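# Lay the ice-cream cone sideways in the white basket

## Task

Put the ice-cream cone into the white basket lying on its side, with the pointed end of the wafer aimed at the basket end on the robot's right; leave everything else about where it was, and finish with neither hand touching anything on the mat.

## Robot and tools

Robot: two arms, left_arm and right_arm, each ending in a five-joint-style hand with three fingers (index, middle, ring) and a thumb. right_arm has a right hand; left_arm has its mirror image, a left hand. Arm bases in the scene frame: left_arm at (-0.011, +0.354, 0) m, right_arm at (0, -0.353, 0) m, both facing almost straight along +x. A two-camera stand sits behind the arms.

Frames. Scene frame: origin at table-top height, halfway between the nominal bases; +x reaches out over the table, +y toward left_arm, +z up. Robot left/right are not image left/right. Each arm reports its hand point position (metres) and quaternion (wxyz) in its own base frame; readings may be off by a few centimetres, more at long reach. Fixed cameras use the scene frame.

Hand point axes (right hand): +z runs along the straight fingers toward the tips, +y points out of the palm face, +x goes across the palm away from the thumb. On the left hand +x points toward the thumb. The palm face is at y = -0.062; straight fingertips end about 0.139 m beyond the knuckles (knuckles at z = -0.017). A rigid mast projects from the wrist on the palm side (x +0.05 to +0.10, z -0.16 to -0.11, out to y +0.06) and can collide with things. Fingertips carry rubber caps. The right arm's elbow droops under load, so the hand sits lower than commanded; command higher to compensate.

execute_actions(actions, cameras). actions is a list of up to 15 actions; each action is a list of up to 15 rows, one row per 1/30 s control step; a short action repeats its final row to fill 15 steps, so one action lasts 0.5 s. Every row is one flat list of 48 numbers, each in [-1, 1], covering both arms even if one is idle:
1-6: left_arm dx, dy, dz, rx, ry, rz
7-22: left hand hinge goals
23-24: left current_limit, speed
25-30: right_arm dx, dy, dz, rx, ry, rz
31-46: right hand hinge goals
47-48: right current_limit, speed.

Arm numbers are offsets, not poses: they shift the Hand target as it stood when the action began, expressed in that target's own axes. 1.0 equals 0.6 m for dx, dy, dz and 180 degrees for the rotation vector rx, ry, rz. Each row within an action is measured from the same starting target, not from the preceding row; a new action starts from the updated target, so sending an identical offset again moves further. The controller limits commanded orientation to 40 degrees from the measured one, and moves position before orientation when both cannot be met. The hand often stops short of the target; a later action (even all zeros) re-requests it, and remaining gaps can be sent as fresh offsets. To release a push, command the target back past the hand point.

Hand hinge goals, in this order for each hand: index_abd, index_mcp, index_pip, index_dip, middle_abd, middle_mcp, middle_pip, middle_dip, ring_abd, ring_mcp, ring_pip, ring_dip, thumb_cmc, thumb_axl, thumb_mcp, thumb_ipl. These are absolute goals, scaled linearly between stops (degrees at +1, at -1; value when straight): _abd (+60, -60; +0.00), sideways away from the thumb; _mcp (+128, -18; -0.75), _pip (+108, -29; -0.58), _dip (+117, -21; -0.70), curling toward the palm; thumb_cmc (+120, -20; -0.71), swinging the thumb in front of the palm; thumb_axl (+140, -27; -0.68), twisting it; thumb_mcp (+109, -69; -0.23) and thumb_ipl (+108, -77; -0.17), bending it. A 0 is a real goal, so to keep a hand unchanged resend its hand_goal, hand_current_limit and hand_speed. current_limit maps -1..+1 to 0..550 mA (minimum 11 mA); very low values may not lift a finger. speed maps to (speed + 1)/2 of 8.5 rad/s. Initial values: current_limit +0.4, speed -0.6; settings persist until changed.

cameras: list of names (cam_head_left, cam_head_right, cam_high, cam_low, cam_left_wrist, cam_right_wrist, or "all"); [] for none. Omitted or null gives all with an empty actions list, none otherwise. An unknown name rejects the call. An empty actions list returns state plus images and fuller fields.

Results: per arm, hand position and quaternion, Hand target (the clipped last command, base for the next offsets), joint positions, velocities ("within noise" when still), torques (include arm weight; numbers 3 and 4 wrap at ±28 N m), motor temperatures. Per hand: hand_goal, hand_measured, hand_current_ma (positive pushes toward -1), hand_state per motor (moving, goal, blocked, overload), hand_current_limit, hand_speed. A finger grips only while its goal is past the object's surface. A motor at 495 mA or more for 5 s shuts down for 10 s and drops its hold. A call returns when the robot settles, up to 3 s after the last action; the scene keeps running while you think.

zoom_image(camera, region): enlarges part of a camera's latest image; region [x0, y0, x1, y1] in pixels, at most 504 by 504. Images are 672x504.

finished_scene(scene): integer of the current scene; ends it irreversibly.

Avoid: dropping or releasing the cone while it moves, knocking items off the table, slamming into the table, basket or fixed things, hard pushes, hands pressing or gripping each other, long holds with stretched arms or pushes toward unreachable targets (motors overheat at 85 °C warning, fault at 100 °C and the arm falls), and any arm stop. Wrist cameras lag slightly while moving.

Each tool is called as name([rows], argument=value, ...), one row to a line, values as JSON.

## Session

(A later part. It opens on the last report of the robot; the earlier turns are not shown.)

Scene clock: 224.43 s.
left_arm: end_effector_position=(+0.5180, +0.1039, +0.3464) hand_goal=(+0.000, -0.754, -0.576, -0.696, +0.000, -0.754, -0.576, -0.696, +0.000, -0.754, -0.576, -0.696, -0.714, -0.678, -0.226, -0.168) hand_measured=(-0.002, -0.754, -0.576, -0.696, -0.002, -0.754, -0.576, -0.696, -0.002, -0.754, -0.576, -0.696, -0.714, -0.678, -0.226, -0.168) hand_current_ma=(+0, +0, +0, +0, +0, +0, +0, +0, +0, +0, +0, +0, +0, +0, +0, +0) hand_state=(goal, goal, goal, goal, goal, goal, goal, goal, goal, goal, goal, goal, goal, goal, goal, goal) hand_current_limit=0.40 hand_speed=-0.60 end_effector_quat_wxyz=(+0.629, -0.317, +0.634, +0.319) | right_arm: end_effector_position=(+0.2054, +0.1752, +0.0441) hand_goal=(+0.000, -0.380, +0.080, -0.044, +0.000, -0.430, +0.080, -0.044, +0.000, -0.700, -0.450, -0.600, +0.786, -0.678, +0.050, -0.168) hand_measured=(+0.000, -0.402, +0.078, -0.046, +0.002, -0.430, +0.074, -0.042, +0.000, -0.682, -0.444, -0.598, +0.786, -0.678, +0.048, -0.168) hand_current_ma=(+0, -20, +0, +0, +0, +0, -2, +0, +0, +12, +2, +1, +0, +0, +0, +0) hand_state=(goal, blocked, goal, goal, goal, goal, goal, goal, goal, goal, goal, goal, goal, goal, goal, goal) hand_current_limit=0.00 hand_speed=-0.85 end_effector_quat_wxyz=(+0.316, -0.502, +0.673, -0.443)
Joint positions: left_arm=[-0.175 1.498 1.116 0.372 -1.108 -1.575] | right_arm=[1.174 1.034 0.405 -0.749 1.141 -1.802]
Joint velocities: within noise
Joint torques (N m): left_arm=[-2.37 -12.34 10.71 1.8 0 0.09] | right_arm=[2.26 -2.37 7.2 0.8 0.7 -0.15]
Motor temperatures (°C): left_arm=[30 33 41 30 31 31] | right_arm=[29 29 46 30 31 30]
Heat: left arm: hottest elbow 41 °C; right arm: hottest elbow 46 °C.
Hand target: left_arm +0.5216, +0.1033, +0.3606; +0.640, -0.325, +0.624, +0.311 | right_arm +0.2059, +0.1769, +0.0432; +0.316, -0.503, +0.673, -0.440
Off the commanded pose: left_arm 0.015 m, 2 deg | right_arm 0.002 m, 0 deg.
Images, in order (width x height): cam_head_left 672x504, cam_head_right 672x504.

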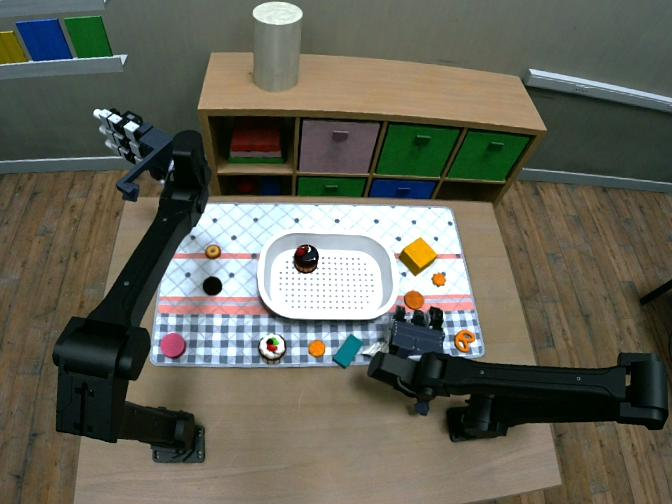

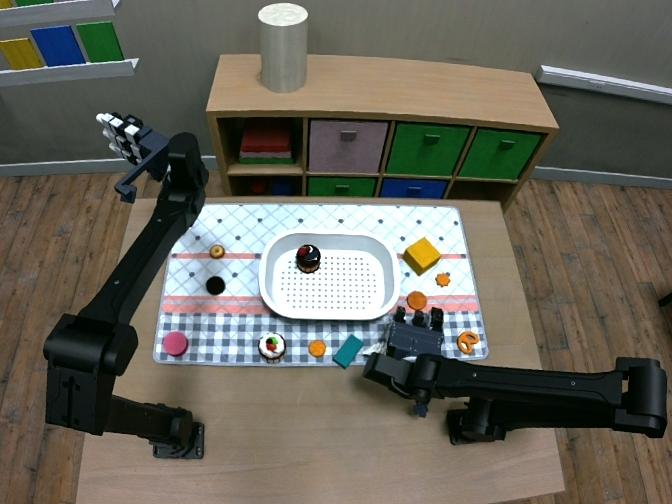

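execute_actions([
  [[0,0,0,0,0,0, 0,-0.754,-0.576,-0.696, 0,-0.754,-0.576,-0.696, 0,-0.754,-0.576,-0.696, -0.714,-0.678,-0.226,-0.168, 0.4,-0.6, 0,0,0,0,0,0, 0,-0.28,0.08,-0.043, 0,-0.28,0.08,-0.043, 0,-0.7,-0.45,-0.6, 0.786,-0.677,0.2,-0.168, 0.0,-0.85]],
], cameras=["cam_head_left"])

zoom_image(camera="cam_head_left", region=[330, 290, 450, 400])

Scene clock: 242.17 s.
left_arm: end_effector_position=(+0.5180, +0.1039, +0.3464) hand_goal=(+0.000, -0.754, -0.576, -0.696, +0.000, -0.754, -0.576, -0.696, +0.000, -0.754, -0.576, -0.696, -0.714, -0.678, -0.226, -0.168) hand_measured=(-0.002, -0.754, -0.576, -0.696, -0.002, -0.754, -0.576, -0.696, -0.002, -0.754, -0.576, -0.696, -0.714, -0.678, -0.226, -0.168) hand_current_ma=(+0, +0, +0, +0, +0, +0, +0, +0, +0, +0, +0, +0, +0, +0, +0, +0) hand_state=(goal, goal, goal, goal, goal, goal, goal, goal, goal, goal, goal, goal, goal, goal, goal, goal) hand_current_limit=0.40 hand_speed=-0.60 end_effector_quat_wxyz=(+0.629, -0.317, +0.634, +0.319) | right_arm: end_effector_position=(+0.2054, +0.1751, +0.0442) hand_goal=(+0.000, -0.280, +0.080, -0.044, +0.000, -0.280, +0.080, -0.044, +0.000, -0.700, -0.450, -0.600, +0.786, -0.678, +0.200, -0.168) hand_measured=(-0.004, -0.336, +0.068, -0.046, +0.004, -0.356, +0.054, -0.052, +0.000, -0.682, -0.444, -0.598, +0.790, -0.678, +0.090, -0.182) hand_current_ma=(+0, -89, -5, -1, +1, -147, -22, -3, +0, +12, +2, +1, +1, +0, -275, -12) hand_state=(goal, blocked, goal, goal, goal, blocked, blocked, goal, goal, goal, goal, goal, goal, goal, blocked, goal) hand_current_limit=0.00 hand_speed=-0.85 end_effector_quat_wxyz=(+0.316, -0.502, +0.673, -0.443)
Joint positions: left_arm=[-0.175 1.498 1.116 0.372 -1.108 -1.575] | right_arm=[1.174 1.034 0.405 -0.749 1.142 -1.802]
Joint torques (N m): left_arm=[-2.32 -12.22 10.73 1.77 0 0.09] | right_arm=[1.79 -2.02 7.17 0.84 0.64 -0.17]
Heat: left arm: hottest elbow 41 °C; right arm: hottest elbow 46 °C.
Hand target: left_arm +0.5216, +0.1033, +0.3606; +0.640, -0.325, +0.624, +0.311 | right_arm +0.2059, +0.1769, +0.0433; +0.316, -0.503, +0.673, -0.441
Off the commanded pose: left_arm 0.015 m, 2 deg | right_arm 0.002 m, 0 deg.
Images, in order (width x height): cam_head_left 672x504.

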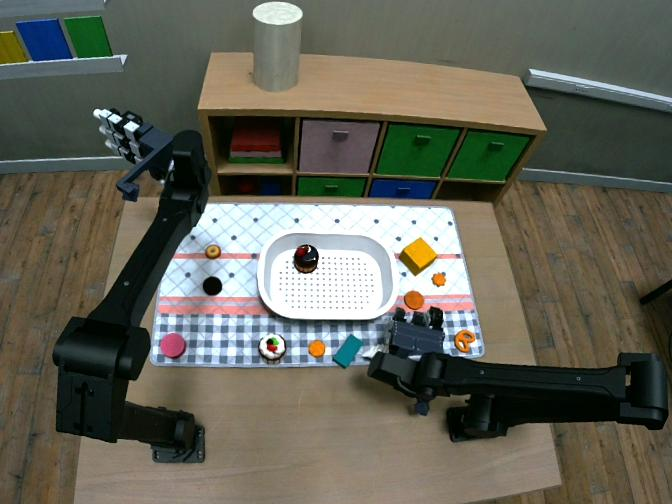

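Scaled by 4.200 from the camera's 672x504 image, which has a finer 960x720 frame.

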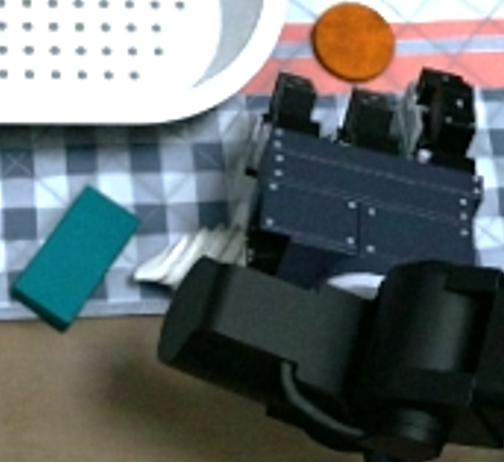

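execute_actions([
  [[0,0,0,0,0,0, 0,-0.754,-0.576,-0.696, 0,-0.754,-0.576,-0.696, 0,-0.754,-0.576,-0.696, -0.714,-0.678,-0.226,-0.168, 0.4,-0.6, 0.0221,0.005,-0.0142,0,0,0, 0,-0.28,0.08,-0.043, 0,-0.28,0.08,-0.043, 0,-0.7,-0.45,-0.6, 0.786,-0.677,0.2,-0.168, 0.0,-0.85]],
  [[0,0,0,0,0,0, 0,-0.754,-0.576,-0.696, 0,-0.754,-0.576,-0.696, 0,-0.754,-0.576,-0.696, -0.714,-0.678,-0.226,-0.168, 0.4,-0.6, 0.0221,0.005,-0.0142,0,0,0, 0,-0.28,0.08,-0.043, 0,-0.28,0.08,-0.043, 0,-0.7,-0.45,-0.6, 0.786,-0.677,0.2,-0.168, 0.0,-0.85]],
], cameras=["cam_head_left","cam_high"])

zoom_image(camera="cam_head_left", region=[330, 290, 450, 400])

zoom_image(camera="cam_high", region=[250, 160, 340, 240])

Scene clock: 269.73 s.
left_arm: end_effector_position=(+0.5180, +0.1039, +0.3464) hand_goal=(+0.000, -0.754, -0.576, -0.696, +0.000, -0.754, -0.576, -0.696, +0.000, -0.754, -0.576, -0.696, -0.714, -0.678, -0.226, -0.168) hand_measured=(-0.002, -0.754, -0.576, -0.696, -0.002, -0.754, -0.576, -0.696, -0.002, -0.754, -0.576, -0.696, -0.714, -0.678, -0.226, -0.168) hand_current_ma=(+0, +0, +0, +0, +0, +0, +0, +0, +0, +0, +0, +0, +0, +0, +0, +0) hand_state=(goal, goal, goal, goal, goal, goal, goal, goal, goal, goal, goal, goal, goal, goal, goal, goal) hand_current_limit=0.40 hand_speed=-0.60 end_effector_quat_wxyz=(+0.629, -0.317, +0.634, +0.319) | right_arm: end_effector_position=(+0.1820, +0.1552, +0.0443) hand_goal=(+0.000, -0.280, +0.080, -0.044, +0.000, -0.280, +0.080, -0.044, +0.000, -0.700, -0.450, -0.600, +0.786, -0.678, +0.200, -0.168) hand_measured=(-0.012, -0.330, +0.066, -0.050, +0.004, -0.352, +0.052, -0.054, +0.000, -0.682, -0.444, -0.598, +0.790, -0.678, +0.092, -0.184) hand_current_ma=(-5, -75, -7, -2, +1, -134, -25, -5, +0, +12, +2, +1, +1, +0, -275, -14) hand_state=(goal, blocked, goal, goal, goal, blocked, blocked, goal, goal, goal, goal, goal, goal, goal, blocked, goal) hand_current_limit=0.00 hand_speed=-0.85 end_effector_quat_wxyz=(+0.314, -0.503, +0.674, -0.440)
Joint positions: left_arm=[-0.175 1.498 1.116 0.372 -1.108 -1.575] | right_arm=[1.244 0.968 0.377 -0.945 1.142 -1.631]
Joint torques (N m): left_arm=[-2.37 -12.22 10.78 1.78 0 0.09] | right_arm=[2.26 -0.91 7.51 -0.49 1.03 0.03]
Heat: left arm: hottest elbow 41 °C; right arm: hottest elbow 46 °C.
Hand target: left_arm +0.5216, +0.1033, +0.3606; +0.640, -0.325, +0.624, +0.311 | right_arm +0.1810, +0.1570, +0.0454; +0.316, -0.503, +0.673, -0.440
Off the commanded pose: left_arm 0.015 m, 2 deg | right_arm 0.002 m, 0 deg.
Images, in order (width x height): cam_head_left 672x504, cam_high 672x504.

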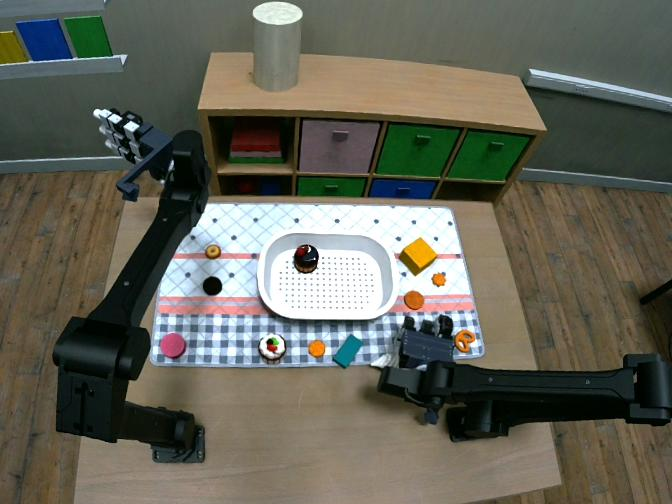

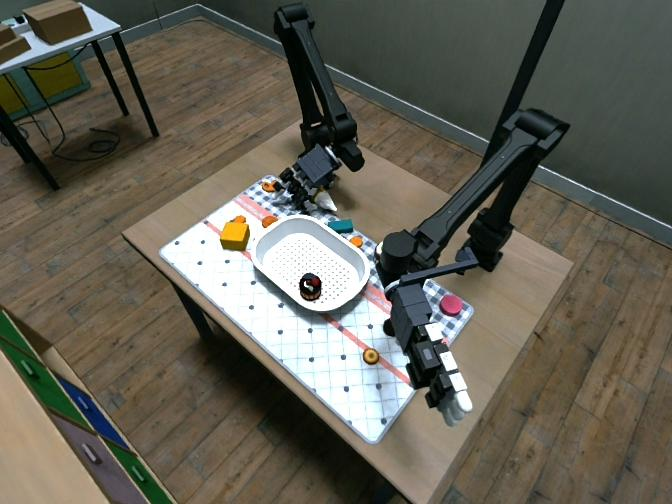

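Scaled by 4.200 from the camera's 672x504 image, which has a finer 960x720 frame.

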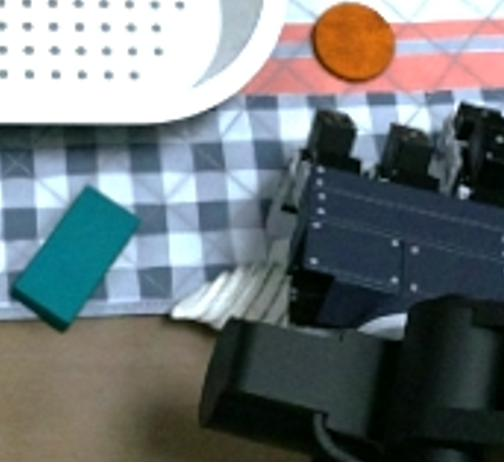

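Scaled by 5.600 from the camera's 672x504 image, which has a finer 960x720 frame.

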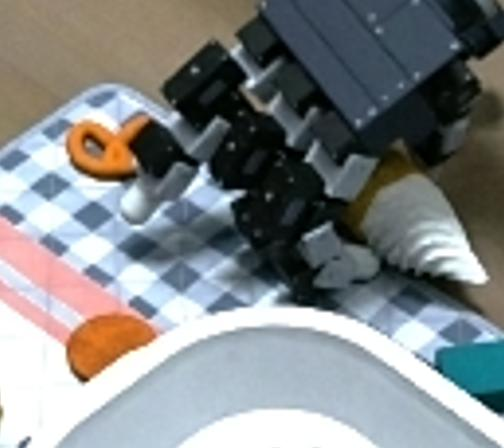

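execute_actions([
  [[0,0,0,0,0,0, 0,-0.754,-0.576,-0.696, 0,-0.754,-0.576,-0.696, 0,-0.754,-0.576,-0.696, -0.714,-0.678,-0.226,-0.168, 0.4,-0.6, 0,0,0,0,0,0, 0,-0.5,0.08,-0.043, 0,-0.54,0.08,-0.043, 0,-0.7,-0.45,-0.6, 0.786,-0.677,-0.1,-0.168, 0.0,-0.75]],
  [[0,0,0,0,0,0, 0,-0.754,-0.576,-0.696, 0,-0.754,-0.576,-0.696, 0,-0.754,-0.576,-0.696, -0.714,-0.678,-0.226,-0.168, 0.4,-0.6, -0.0628,0.0028,-0.0048,0,0,0, 0,-0.5,0.08,-0.043, 0,-0.54,0.08,-0.043, 0,-0.7,-0.45,-0.6, 0.786,-0.677,-0.1,-0.168, 0.0,-0.75]],
], cameras=["cam_head_left","cam_high"])

zoom_image(camera="cam_head_left", region=[330, 290, 450, 400])

zoom_image(camera="cam_high", region=[250, 160, 340, 240])

Scene clock: 281.53 s.
left_arm: end_effector_position=(+0.5180, +0.1039, +0.3464) hand_goal=(+0.000, -0.754, -0.576, -0.696, +0.000, -0.754, -0.576, -0.696, +0.000, -0.754, -0.576, -0.696, -0.714, -0.678, -0.226, -0.168) hand_measured=(-0.002, -0.754, -0.576, -0.696, -0.002, -0.754, -0.576, -0.696, -0.002, -0.754, -0.576, -0.696, -0.714, -0.678, -0.226, -0.168) hand_current_ma=(+0, +0, +0, +0, +0, +0, +0, +0, +0, +0, +0, +0, +0, +0, +0, +0) hand_state=(goal, goal, goal, goal, goal, goal, goal, goal, goal, goal, goal, goal, goal, goal, goal, goal) hand_current_limit=0.40 hand_speed=-0.60 end_effector_quat_wxyz=(+0.629, -0.317, +0.634, +0.319) | right_arm: end_effector_position=(+0.1862, +0.1602, +0.0387) hand_goal=(+0.000, -0.500, +0.080, -0.044, +0.000, -0.540, +0.080, -0.044, +0.000, -0.700, -0.450, -0.600, +0.786, -0.678, -0.100, -0.168) hand_measured=(+0.060, -0.502, +0.124, +0.008, +0.002, -0.526, +0.078, -0.048, +0.000, -0.682, -0.444, -0.598, +0.786, -0.678, -0.096, -0.170) hand_current_ma=(+72, +0, +53, +70, +0, +9, +0, -1, +0, +12, +2, +1, +0, +0, +2, +0) hand_state=(blocked, goal, blocked, blocked, goal, goal, goal, goal, goal, goal, goal, goal, goal, goal, goal, goal) hand_current_limit=0.00 hand_speed=-0.75 end_effector_quat_wxyz=(+0.293, -0.519, +0.650, -0.472)
Joint positions: left_arm=[-0.175 1.498 1.116 0.372 -1.108 -1.575] | right_arm=[1.258 1.092 0.417 -0.964 1.177 -1.616]
Joint torques (N m): left_arm=[-2.32 -12.22 10.76 1.8 0.01 0.09] | right_arm=[2.61 -0.67 10.36 0.88 -0.45 0.34]
Heat: left arm: hottest elbow 42 °C; right arm: hottest elbow 46 °C.
Hand target: left_arm +0.5216, +0.1033, +0.3606; +0.640, -0.325, +0.624, +0.311 | right_arm +0.1889, +0.1939, +0.0444; +0.316, -0.503, +0.673, -0.441
Off the commanded pose: left_arm 0.015 m, 2 deg | right_arm 0.034 m, 6 deg.
Images, in order (width x height): cam_head_left 672x504, cam_high 672x504.

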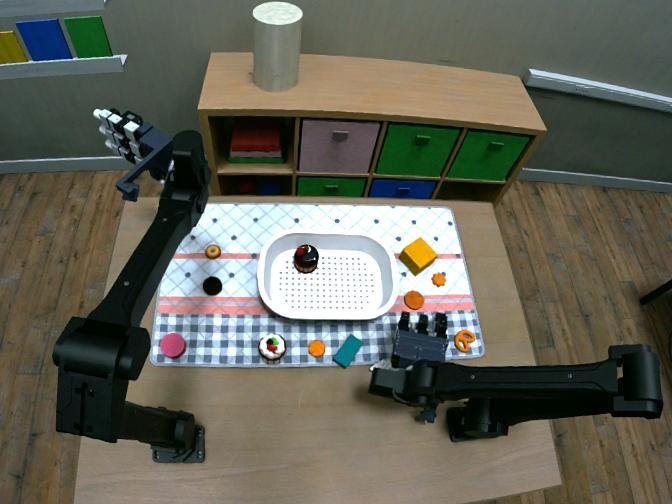

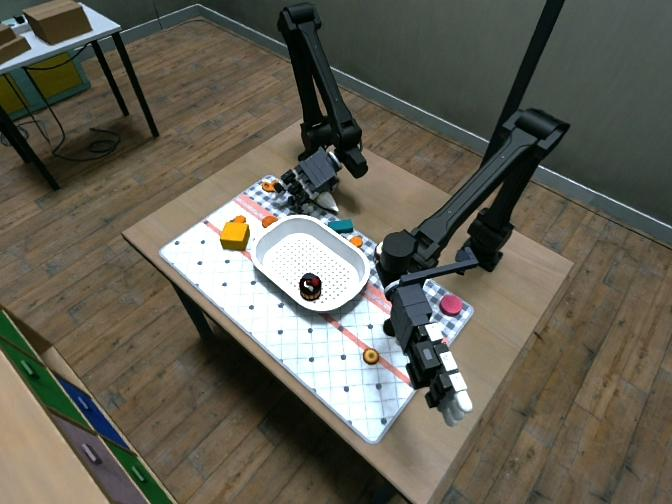

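Scaled by 4.200 from the camera's 672x504 image, which has a finer 960x720 frame.

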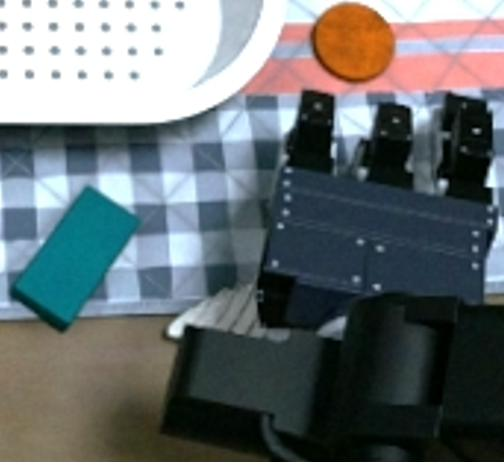

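Scaled by 5.600 from the camera's 672x504 image, which has a finer 960x720 frame.

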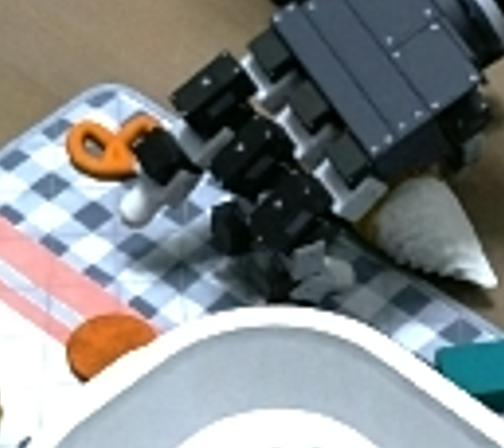

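execute_actions([
  [[0,0,0,0,0,0, 0,-0.754,-0.576,-0.696, 0,-0.754,-0.576,-0.696, 0,-0.754,-0.576,-0.696, -0.714,-0.678,-0.226,-0.168, 0.4,-0.6, 0.0473,0.0057,-0.0175,0,0,0, 0,-0.5,0.08,-0.043, 0,-0.54,0.08,-0.043, 0,-0.7,-0.45,-0.6, 0.786,-0.677,-0.1,-0.168, 0.0,-0.75]],
  [[0,0,0,0,0,0, 0,-0.754,-0.576,-0.696, 0,-0.754,-0.576,-0.696, 0,-0.754,-0.576,-0.696, -0.714,-0.678,-0.226,-0.168, 0.4,-0.6, -0.0325,0.0082,-0.017,0,0,0, 0,-0.5,0.08,-0.043, 0,-0.54,0.08,-0.043, 0,-0.7,-0.45,-0.6, 0.786,-0.677,-0.1,-0.168, 0.0,-0.75]],
], cameras=["cam_head_left","cam_high","cam_right_wrist"])

zoom_image(camera="cam_head_left", region=[330, 290, 450, 400])

zoom_image(camera="cam_high", region=[250, 160, 340, 240])

Scene clock: 308.73 s.
left_arm: end_effector_position=(+0.5180, +0.1039, +0.3464) hand_goal=(+0.000, -0.754, -0.576, -0.696, +0.000, -0.754, -0.576, -0.696, +0.000, -0.754, -0.576, -0.696, -0.714, -0.678, -0.226, -0.168) hand_measured=(-0.002, -0.754, -0.576, -0.696, -0.002, -0.754, -0.576, -0.696, -0.002, -0.754, -0.576, -0.696, -0.714, -0.678, -0.226, -0.168) hand_current_ma=(+0, +0, +0, +0, +0, +0, +0, +0, +0, +0, +0, +0, +0, +0, +0, +0) hand_state=(goal, goal, goal, goal, goal, goal, goal, goal, goal, goal, goal, goal, goal, goal, goal, goal) hand_current_limit=0.40 hand_speed=-0.60 end_effector_quat_wxyz=(+0.629, -0.317, +0.634, +0.319) | right_arm: end_effector_position=(+0.1666, +0.1697, +0.0401) hand_goal=(+0.000, -0.500, +0.080, -0.044, +0.000, -0.540, +0.080, -0.044, +0.000, -0.700, -0.450, -0.600, +0.786, -0.678, -0.100, -0.168) hand_measured=(+0.024, -0.526, +0.092, -0.020, +0.002, -0.526, +0.078, -0.048, +0.000, -0.682, -0.444, -0.598, +0.786, -0.678, -0.096, -0.170) hand_current_ma=(+16, -25, +7, +19, +0, +9, +0, -1, +0, +12, +2, +1, +0, +0, +1, +0) hand_state=(blocked, blocked, goal, blocked, goal, goal, goal, goal, goal, goal, goal, goal, goal, goal, goal, goal) hand_current_limit=0.00 hand_speed=-0.75 end_effector_quat_wxyz=(+0.306, -0.509, +0.661, -0.459)
Joint positions: left_arm=[-0.175 1.498 1.116 0.372 -1.108 -1.575] | right_arm=[1.36 1.137 0.445 -1.145 1.152 -1.348]
Joint torques (N m): left_arm=[-2.32 -12.34 10.74 1.81 0 0.09] | right_arm=[2.78 -1.85 9.18 -0.29 -0.02 0.06]
Heat: left arm: hottest elbow 42 °C; right arm: hottest elbow 48 °C.
Hand target: left_arm +0.5216, +0.1033, +0.3606; +0.640, -0.325, +0.624, +0.311 | right_arm +0.1649, +0.1920, +0.0454; +0.316, -0.503, +0.673, -0.440
Off the commanded pose: left_arm 0.015 m, 2 deg | right_arm 0.023 m, 3 deg.
camera_calibration:
cam_right_wrist: T_world_to_cam=[[-0.0240001, 0.78594, -0.617837, -0.0710709], [-0.258855, 0.592053, 0.763196, -0.127733], [0.965618, 0.178247, 0.189235, -0.0739502], [0, 0, 0, 1]] pos_world=[0.0366377, 0.144663, 0.0675688]
Images, in order (width x height): cam_head_left 672x504, cam_high 672x504, cam_right_wrist 672x504.

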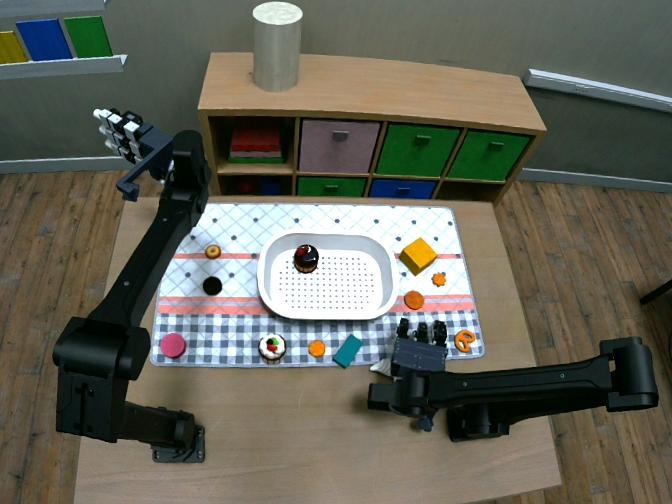

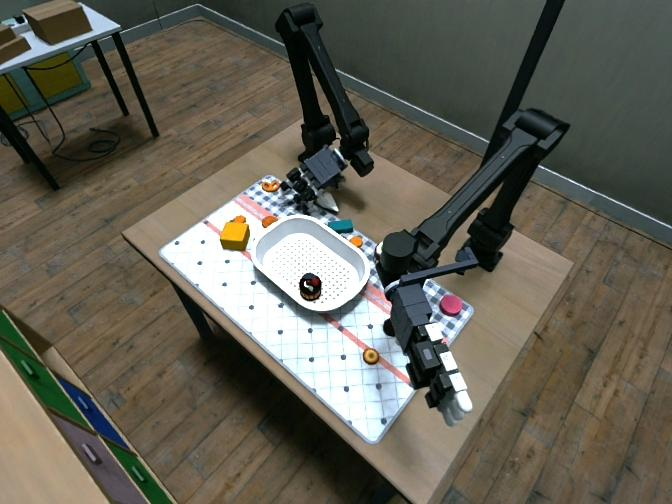

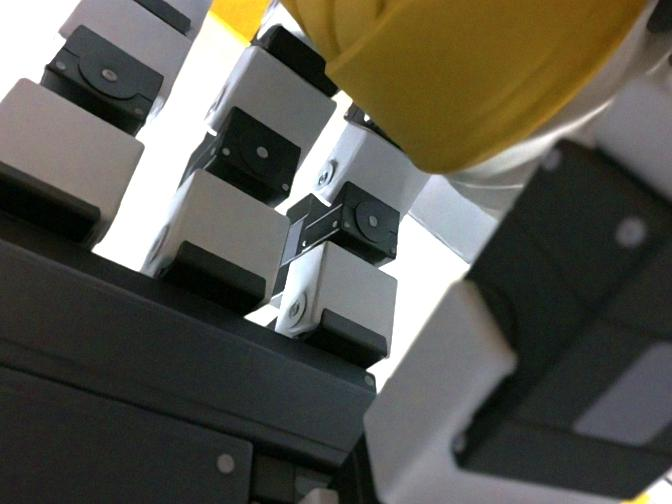

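Scaled by 4.200 from the camera's 672x504 image, which has a finer 960x720 frame.

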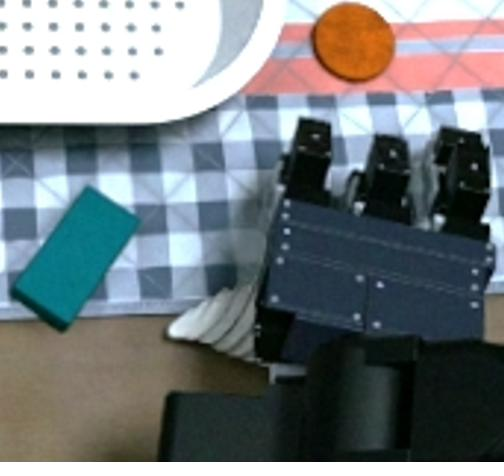

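Scaled by 5.600 from the camera's 672x504 image, which has a finer 960x720 frame.

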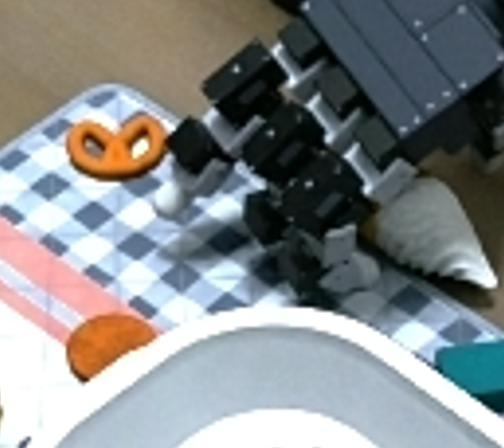

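execute_actions([
  [[0,0,0,0,0,0, 0,-0.754,-0.576,-0.696, 0,-0.754,-0.576,-0.696, 0,-0.754,-0.576,-0.696, -0.714,-0.678,-0.226,-0.168, 0.4,-0.6, 0.0004,-0.0221,-0.01,0,0,0, 0,-0.5,0.08,-0.043, 0,-0.54,0.08,-0.043, 0,-0.7,-0.45,-0.6, 0.786,-0.677,-0.1,-0.168, 0.0,-0.75]],
], cameras=["cam_head_left","cam_high","cam_right_wrist"])

zoom_image(camera="cam_head_left", region=[330, 290, 450, 400])

zoom_image(camera="cam_high", region=[250, 160, 340, 240])

Scene clock: 319.13 s.
left_arm: end_effector_position=(+0.5180, +0.1039, +0.3464) hand_goal=(+0.000, -0.754, -0.576, -0.696, +0.000, -0.754, -0.576, -0.696, +0.000, -0.754, -0.576, -0.696, -0.714, -0.678, -0.226, -0.168) hand_measured=(-0.002, -0.754, -0.576, -0.696, -0.002, -0.754, -0.576, -0.696, -0.002, -0.754, -0.576, -0.696, -0.714, -0.678, -0.226, -0.168) hand_current_ma=(+0, +0, +0, +0, +0, +0, +0, +0, +0, +0, +0, +0, +0, +0, +0, +0) hand_state=(goal, goal, goal, goal, goal, goal, goal, goal, goal, goal, goal, goal, goal, goal, goal, goal) hand_current_limit=0.40 hand_speed=-0.60 end_effector_quat_wxyz=(+0.629, -0.317, +0.634, +0.319) | right_arm: end_effector_position=(+0.1627, +0.1692, +0.0443) hand_goal=(+0.000, -0.500, +0.080, -0.044, +0.000, -0.540, +0.080, -0.044, +0.000, -0.700, -0.450, -0.600, +0.786, -0.678, -0.100, -0.168) hand_measured=(+0.002, -0.496, +0.080, -0.042, +0.002, -0.534, +0.078, -0.048, +0.000, -0.682, -0.444, -0.598, +0.786, -0.678, -0.096, -0.170) hand_current_ma=(+0, +1, +0, +0, +0, +2, +0, -1, +0, +12, +2, +1, +0, +0, +1, +0) hand_state=(goal, goal, goal, goal, goal, goal, goal, goal, goal, goal, goal, goal, goal, goal, goal, goal) hand_current_limit=0.00 hand_speed=-0.75 end_effector_quat_wxyz=(+0.296, -0.514, +0.663, -0.457)
Joint positions: left_arm=[-0.175 1.498 1.116 0.372 -1.108 -1.575] | right_arm=[1.366 1.128 0.459 -1.187 1.133 -1.341]
Joint torques (N m): left_arm=[-2.37 -12.28 10.76 1.81 0.01 0.09] | right_arm=[2.61 -3.37 9.96 -0.9 0.82 0.04]
Heat: left arm: hottest elbow 42 °C; right arm: hottest elbow 48 °C.
Hand target: left_arm +0.5216, +0.1033, +0.3606; +0.640, -0.325, +0.624, +0.311 | right_arm +0.1650, +0.1921, +0.0601; +0.316, -0.503, +0.673, -0.440
Off the commanded pose: left_arm 0.015 m, 2 deg | right_arm 0.028 m, 3 deg.
camera_calibration:
cam_right_wrist: T_world_to_cam=[[-0.033999, 0.781178, -0.623381, -0.0654785], [-0.242284, 0.598694, 0.763455, -0.135506], [0.969609, 0.176992, 0.168912, -0.0705424], [0, 0, 0, 1]] pos_world=[0.0333416, 0.144762, 0.0745499]
Images, in order (width x height): cam_head_left 672x504, cam_high 672x504, cam_right_wrist 672x504.

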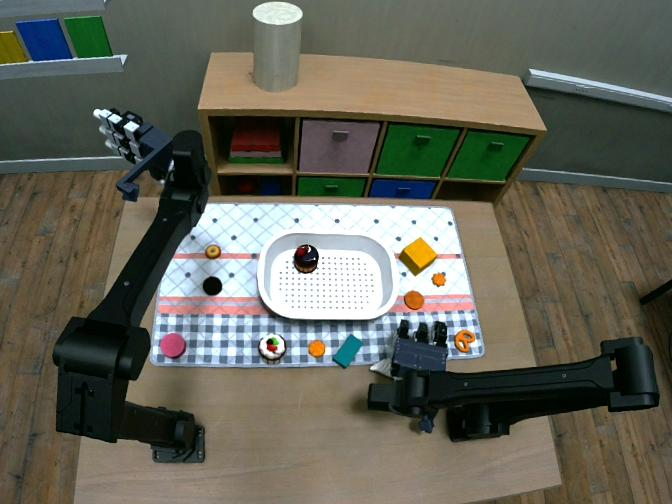

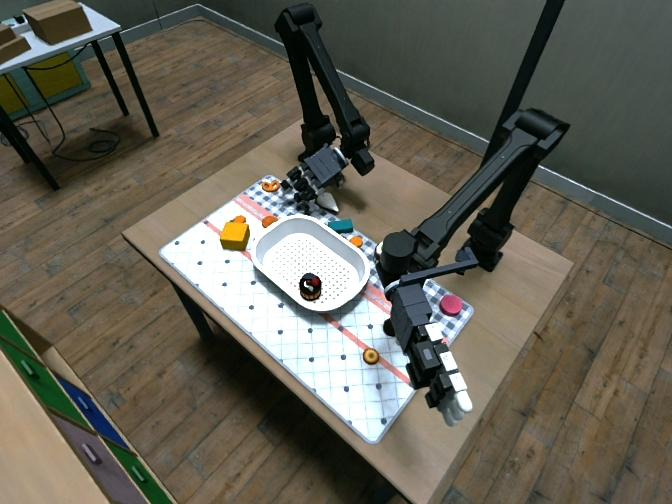

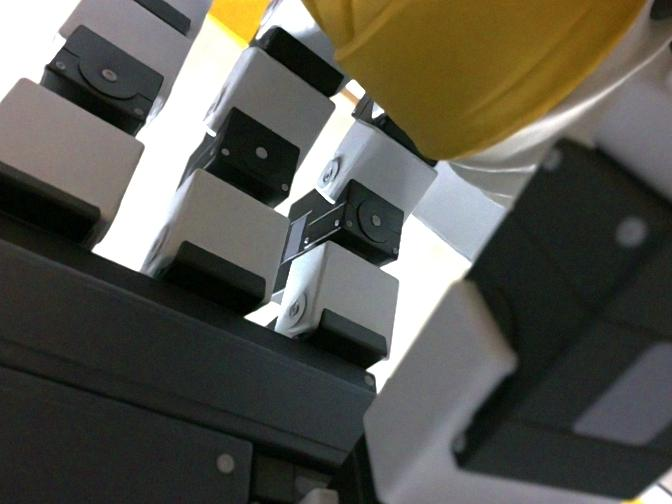

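Scaled by 4.200 from the camera's 672x504 image, which has a finer 960x720 frame.

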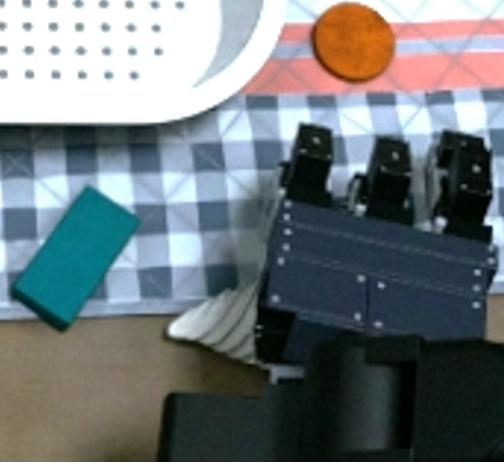

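Scaled by 5.600 from the camera's 672x504 image, which has a finer 960x720 frame.

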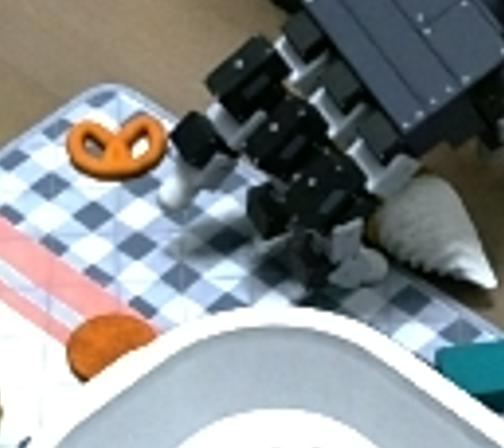

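execute_actions([
  [[0,0,0,0,0,0, 0,-0.754,-0.576,-0.696, 0,-0.754,-0.576,-0.696, 0,-0.754,-0.576,-0.696, -0.714,-0.678,-0.226,-0.168, 0.4,-0.6, -0.0435,-0.0035,-0.002,0,0,0, 0,-0.5,0.08,-0.043, 0,-0.54,0.08,-0.043, 0,-0.7,-0.45,-0.6, 0.786,-0.677,-0.1,-0.168, 0.0,-0.75]],
], cameras=["cam_head_left","cam_high"])

zoom_image(camera="cam_head_left", region=[330, 290, 450, 400])

zoom_image(camera="cam_high", region=[250, 160, 340, 240])

Scene clock: 329.47 s.
left_arm: end_effector_position=(+0.5180, +0.1039, +0.3464) hand_goal=(+0.000, -0.754, -0.576, -0.696, +0.000, -0.754, -0.576, -0.696, +0.000, -0.754, -0.576, -0.696, -0.714, -0.678, -0.226, -0.168) hand_measured=(-0.002, -0.754, -0.576, -0.696, -0.002, -0.754, -0.576, -0.696, -0.002, -0.754, -0.576, -0.696, -0.714, -0.678, -0.226, -0.168) hand_current_ma=(+0, +0, +0, +0, +0, +0, +0, +0, +0, +0, +0, +0, +0, +0, +0, +0) hand_state=(goal, goal, goal, goal, goal, goal, goal, goal, goal, goal, goal, goal, goal, goal, goal, goal) hand_current_limit=0.40 hand_speed=-0.60 end_effector_quat_wxyz=(+0.629, -0.317, +0.634, +0.319) | right_arm: end_effector_position=(+0.1681, +0.1953, +0.0509) hand_goal=(+0.000, -0.500, +0.080, -0.044, +0.000, -0.540, +0.080, -0.044, +0.000, -0.700, -0.450, -0.600, +0.786, -0.678, -0.100, -0.168) hand_measured=(+0.002, -0.496, +0.080, -0.042, +0.002, -0.536, +0.078, -0.048, +0.000, -0.682, -0.444, -0.598, +0.786, -0.678, -0.096, -0.170) hand_current_ma=(+0, +1, +0, +0, +0, +1, +0, -1, +0, +12, +2, +1, +0, +0, +1, +0) hand_state=(goal, goal, goal, goal, goal, goal, goal, goal, goal, goal, goal, goal, goal, goal, goal, goal) hand_current_limit=0.00 hand_speed=-0.75 end_effector_quat_wxyz=(+0.301, -0.511, +0.666, -0.453)
Joint positions: left_arm=[-0.175 1.498 1.116 0.372 -1.108 -1.575] | right_arm=[1.366 1.187 0.524 -1.179 1.132 -1.34]
Joint torques (N m): left_arm=[-2.32 -12.34 10.77 1.78 -0.01 0.08] | right_arm=[1.49 -3.19 9.72 -0.14 0.95 -0.11]
Heat: left arm: hottest elbow 42 °C; right arm: hottest elbow 47 °C.
Hand target: left_arm +0.5216, +0.1033, +0.3606; +0.640, -0.325, +0.624, +0.311 | right_arm +0.1724, +0.2171, +0.0619; +0.316, -0.503, +0.673, -0.440
Off the commanded pose: left_arm 0.015 m, 2 deg | right_arm 0.025 m, 3 deg.
Images, in order (width x height): cam_head_left 672x504, cam_high 672x504.

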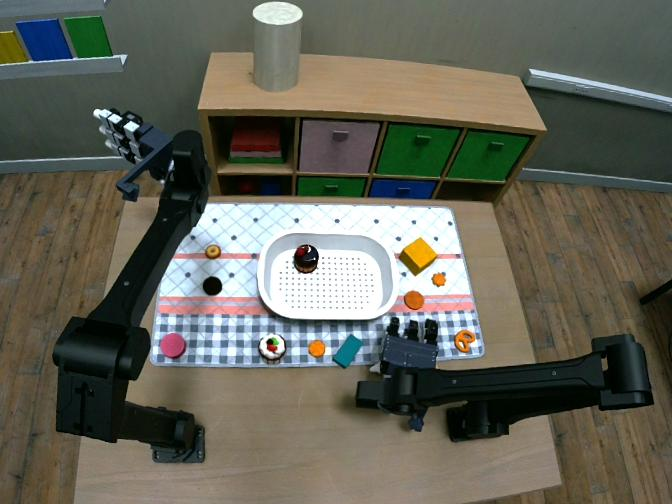

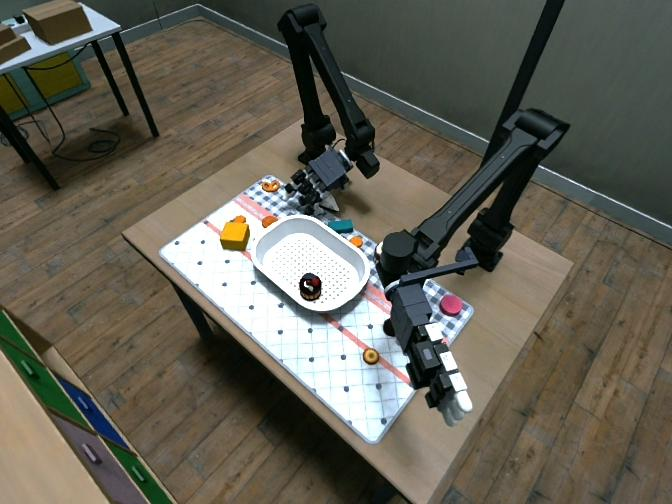

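Scaled by 4.200 from the camera's 672x504 image, which has a finer 960x720 frame.

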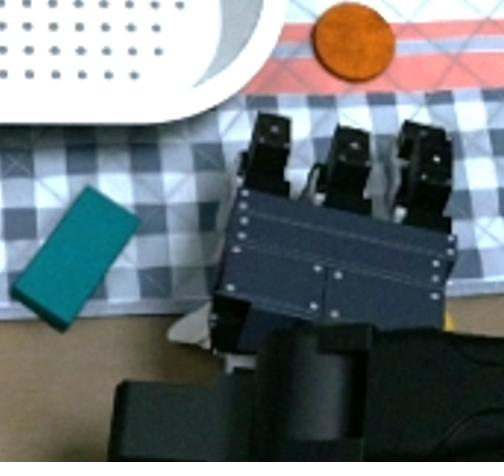

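Scaled by 5.600 from the camera's 672x504 image, which has a finer 960x720 frame.

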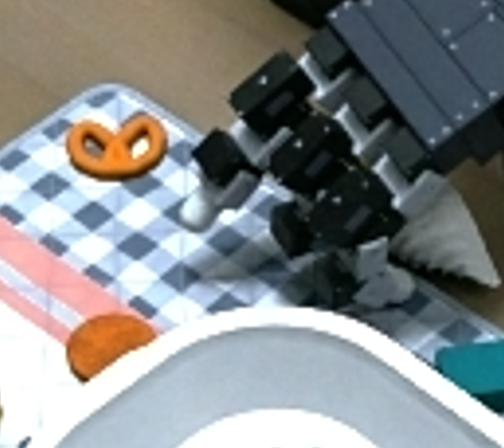

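execute_actions([
  [[0,0,0,0,0,0, 0,-0.754,-0.576,-0.696, 0,-0.754,-0.576,-0.696, 0,-0.754,-0.576,-0.696, -0.714,-0.678,-0.226,-0.168, 0.4,-0.6, 0.0297,0.0202,0.0147,0,0,0, 0,-0.5,0.08,-0.043, 0,-0.54,0.08,-0.043, 0,-0.7,-0.45,-0.6, 0.786,-0.677,-0.1,-0.168, 0.0,-0.75]],
  [[0,0,0,0,0,0, 0,-0.754,-0.576,-0.696, 0,-0.754,-0.576,-0.696, 0,-0.754,-0.576,-0.696, -0.714,-0.678,-0.226,-0.168, 0.4,-0.6, 0,0,0,0,0,0, 0,-0.38,0.08,-0.043, 0,-0.43,0.08,-0.043, 0,-0.7,-0.45,-0.6, 0.786,-0.677,0.05,-0.168, 0.0,-0.85]],
], cameras=["cam_head_left","cam_right_wrist"])

zoom_image(camera="cam_head_left", region=[330, 290, 450, 400])

Scene clock: 339.63 s.
left_arm: end_effector_position=(+0.5180, +0.1039, +0.3464) hand_goal=(+0.000, -0.754, -0.576, -0.696, +0.000, -0.754, -0.576, -0.696, +0.000, -0.754, -0.576, -0.696, -0.714, -0.678, -0.226, -0.168) hand_measured=(-0.002, -0.754, -0.576, -0.696, -0.002, -0.754, -0.576, -0.696, -0.002, -0.754, -0.576, -0.696, -0.714, -0.678, -0.226, -0.168) hand_current_ma=(+0, +0, +0, +0, +0, +0, +0, +0, +0, +0, +0, +0, +0, +0, +0, +0) hand_state=(goal, goal, goal, goal, goal, goal, goal, goal, goal, goal, goal, goal, goal, goal, goal, goal) hand_current_limit=0.40 hand_speed=-0.60 end_effector_quat_wxyz=(+0.629, -0.317, +0.634, +0.319) | right_arm: end_effector_position=(+0.1691, +0.1983, +0.0459) hand_goal=(+0.000, -0.380, +0.080, -0.044, +0.000, -0.430, +0.080, -0.044, +0.000, -0.700, -0.450, -0.600, +0.786, -0.678, +0.050, -0.168) hand_measured=(+0.002, -0.376, +0.080, -0.042, +0.002, -0.426, +0.078, -0.048, +0.000, -0.682, -0.444, -0.598, +0.786, -0.678, +0.048, -0.170) hand_current_ma=(+0, +1, +0, +0, +0, +1, -1, -1, +0, +12, +2, +1, +0, +0, -1, +0) hand_state=(goal, goal, goal, goal, goal, goal, goal, goal, goal, goal, goal, goal, goal, goal, goal, goal) hand_current_limit=0.00 hand_speed=-0.85 end_effector_quat_wxyz=(+0.314, -0.503, +0.673, -0.443)
Joint positions: left_arm=[-0.175 1.498 1.116 0.372 -1.108 -1.575] | right_arm=[1.366 1.181 0.503 -1.125 1.135 -1.341]
Joint torques (N m): left_arm=[-2.43 -12.28 10.76 1.84 0 0.09] | right_arm=[1.38 -4.95 6.16 0.17 0.94 -0.23]
Heat: left arm: hottest elbow 42 °C; right arm: hottest elbow 48 °C.
Hand target: left_arm +0.5216, +0.1033, +0.3606; +0.640, -0.325, +0.624, +0.311 | right_arm +0.1700, +0.1988, +0.0475; +0.316, -0.503, +0.673, -0.441
Off the commanded pose: left_arm 0.015 m, 2 deg | right_arm 0.002 m, 0 deg.
camera_calibration:
cam_right_wrist: T_world_to_cam=[[-0.0265618, 0.812596, -0.582222, -0.0964214], [-0.252444, 0.558097, 0.790443, -0.144071], [0.967247, 0.167974, 0.190311, -0.0809201], [0, 0, 0, 1]] pos_world=[0.0393386, 0.17235, 0.0731414]
Images, in order (width x height): cam_head_left 672x504, cam_right_wrist 672x504.

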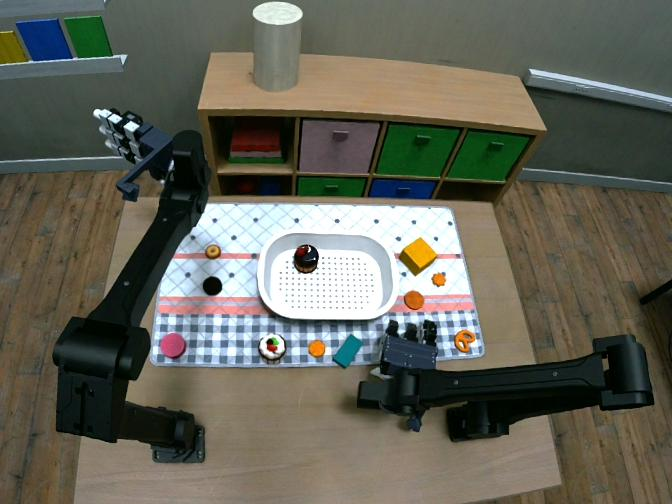

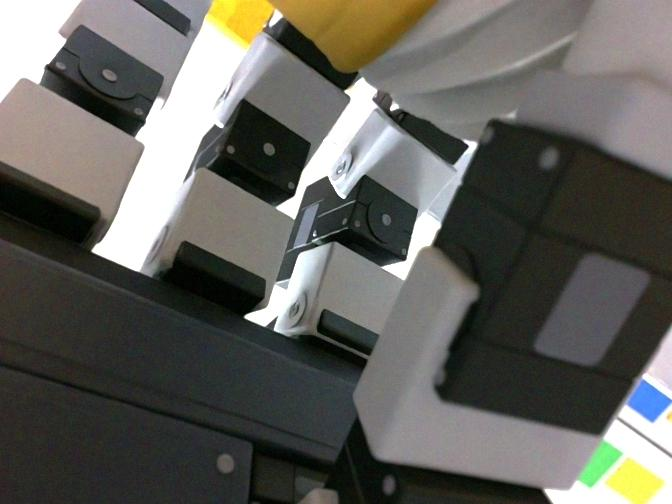

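Scaled by 4.200 from the camera's 672x504 image, which has a finer 960x720 frame.

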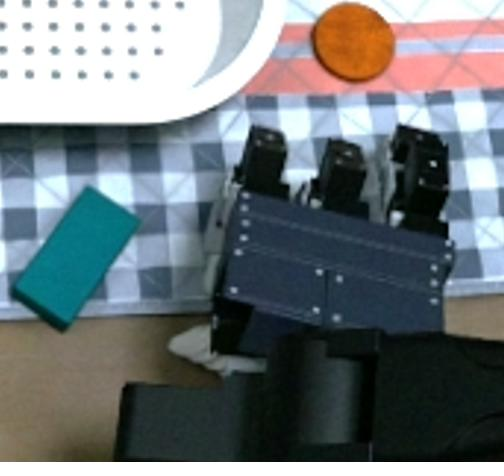

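execute_actions([
  [[0,0,0,0,0,0, 0,-0.754,-0.576,-0.696, 0,-0.754,-0.576,-0.696, 0,-0.754,-0.576,-0.696, -0.714,-0.678,-0.226,-0.168, 0.4,-0.6, 0,0,0,0,0,0, 0,-0.24,0.08,-0.043, 0,-0.26,0.08,-0.043, 0,-0.7,-0.45,-0.6, 0.786,-0.677,0.2,-0.168, 0.0,-0.85]],
  [[0,0,0,0,0,0, 0,-0.754,-0.576,-0.696, 0,-0.754,-0.576,-0.696, 0,-0.754,-0.576,-0.696, -0.714,-0.678,-0.226,-0.168, 0.4,-0.6, 0,0,0,0,0,0, 0,-0.2,0.08,-0.043, 0,-0.2,0.08,-0.043, 0,-0.7,-0.45,-0.6, 0.786,-0.677,0.3,-0.168, 0.0,-0.85]],
], cameras=["cam_head_left","cam_high"])

zoom_image(camera="cam_head_left", region=[330, 290, 450, 400])

zoom_image(camera="cam_high", region=[270, 150, 370, 240])

Scene clock: 346.50 s.
left_arm: end_effector_position=(+0.5180, +0.1039, +0.3464) hand_goal=(+0.000, -0.754, -0.576, -0.696, +0.000, -0.754, -0.576, -0.696, +0.000, -0.754, -0.576, -0.696, -0.714, -0.678, -0.226, -0.168) hand_measured=(-0.002, -0.754, -0.576, -0.696, -0.002, -0.754, -0.576, -0.696, -0.002, -0.754, -0.576, -0.696, -0.714, -0.678, -0.226, -0.168) hand_current_ma=(+0, +0, +0, +0, +0, +0, +0, +0, +0, +0, +0, +0, +0, +0, +0, +0) hand_state=(goal, goal, goal, goal, goal, goal, goal, goal, goal, goal, goal, goal, goal, goal, goal, goal) hand_current_limit=0.40 hand_speed=-0.60 end_effector_quat_wxyz=(+0.629, -0.317, +0.634, +0.319) | right_arm: end_effector_position=(+0.1694, +0.1987, +0.0463) hand_goal=(+0.000, -0.200, +0.080, -0.044, +0.000, -0.200, +0.080, -0.044, +0.000, -0.700, -0.450, -0.600, +0.786, -0.678, +0.300, -0.168) hand_measured=(+0.000, -0.246, +0.066, -0.050, -0.004, -0.360, +0.046, -0.054, +0.000, -0.682, -0.444, -0.598, +0.784, -0.678, +0.092, -0.188) hand_current_ma=(+0, -63, -7, -2, -1, -275, -35, -4, +0, +12, +2, +1, +0, +0, -275, -24) hand_state=(goal, blocked, goal, goal, goal, blocked, blocked, goal, goal, goal, goal, goal, goal, goal, blocked, blocked) hand_current_limit=0.00 hand_speed=-0.85 end_effector_quat_wxyz=(+0.315, -0.502, +0.673, -0.442)
Joint positions: left_arm=[-0.175 1.498 1.116 0.372 -1.108 -1.575] | right_arm=[1.366 1.18 0.503 -1.124 1.137 -1.341]
Joint torques (N m): left_arm=[-2.26 -12.4 10.76 1.78 0 0.09] | right_arm=[1.2 -4.48 6.42 0.06 0.85 -0.21]
Heat: left arm: hottest elbow 42 °C; right arm: hottest elbow 47 °C.
Hand target: left_arm +0.5216, +0.1033, +0.3606; +0.640, -0.325, +0.624, +0.311 | right_arm +0.1700, +0.1989, +0.0475; +0.316, -0.503, +0.673, -0.440
Off the commanded pose: left_arm 0.015 m, 2 deg | right_arm 0.001 m, 0 deg.
Images, in order (width x height): cam_head_left 672x504, cam_high 672x504.

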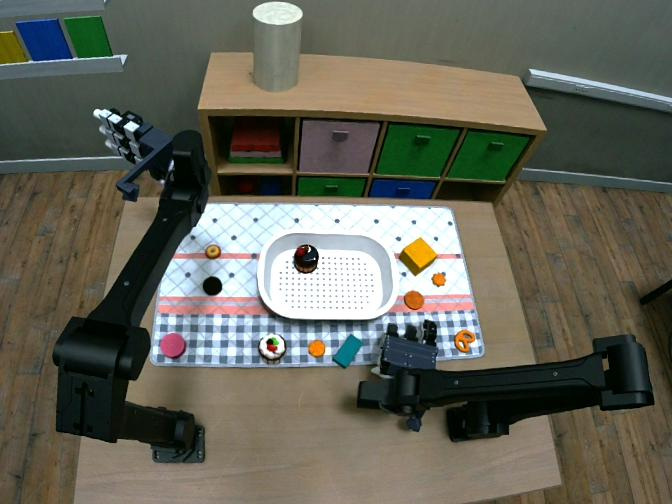

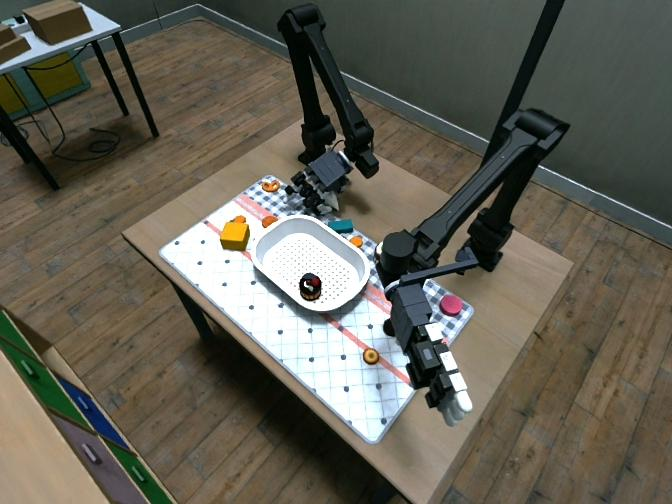

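Scaled by 4.200 from the camera's 672x504 image, which has a finer 960x720 frame.

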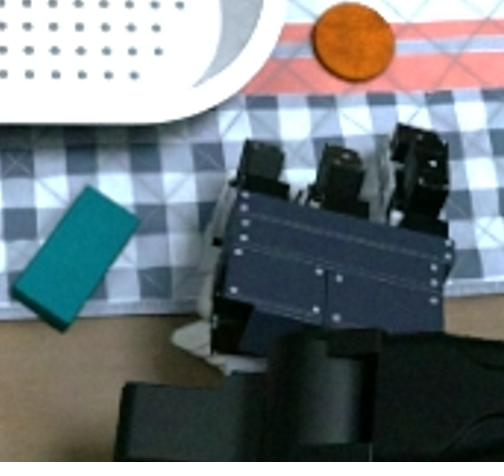

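Scaled by 5.040 from the camera's 672x504 image, which has a finer 960x720 frame.

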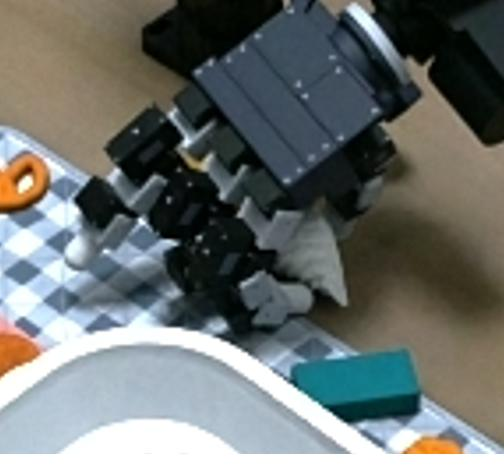

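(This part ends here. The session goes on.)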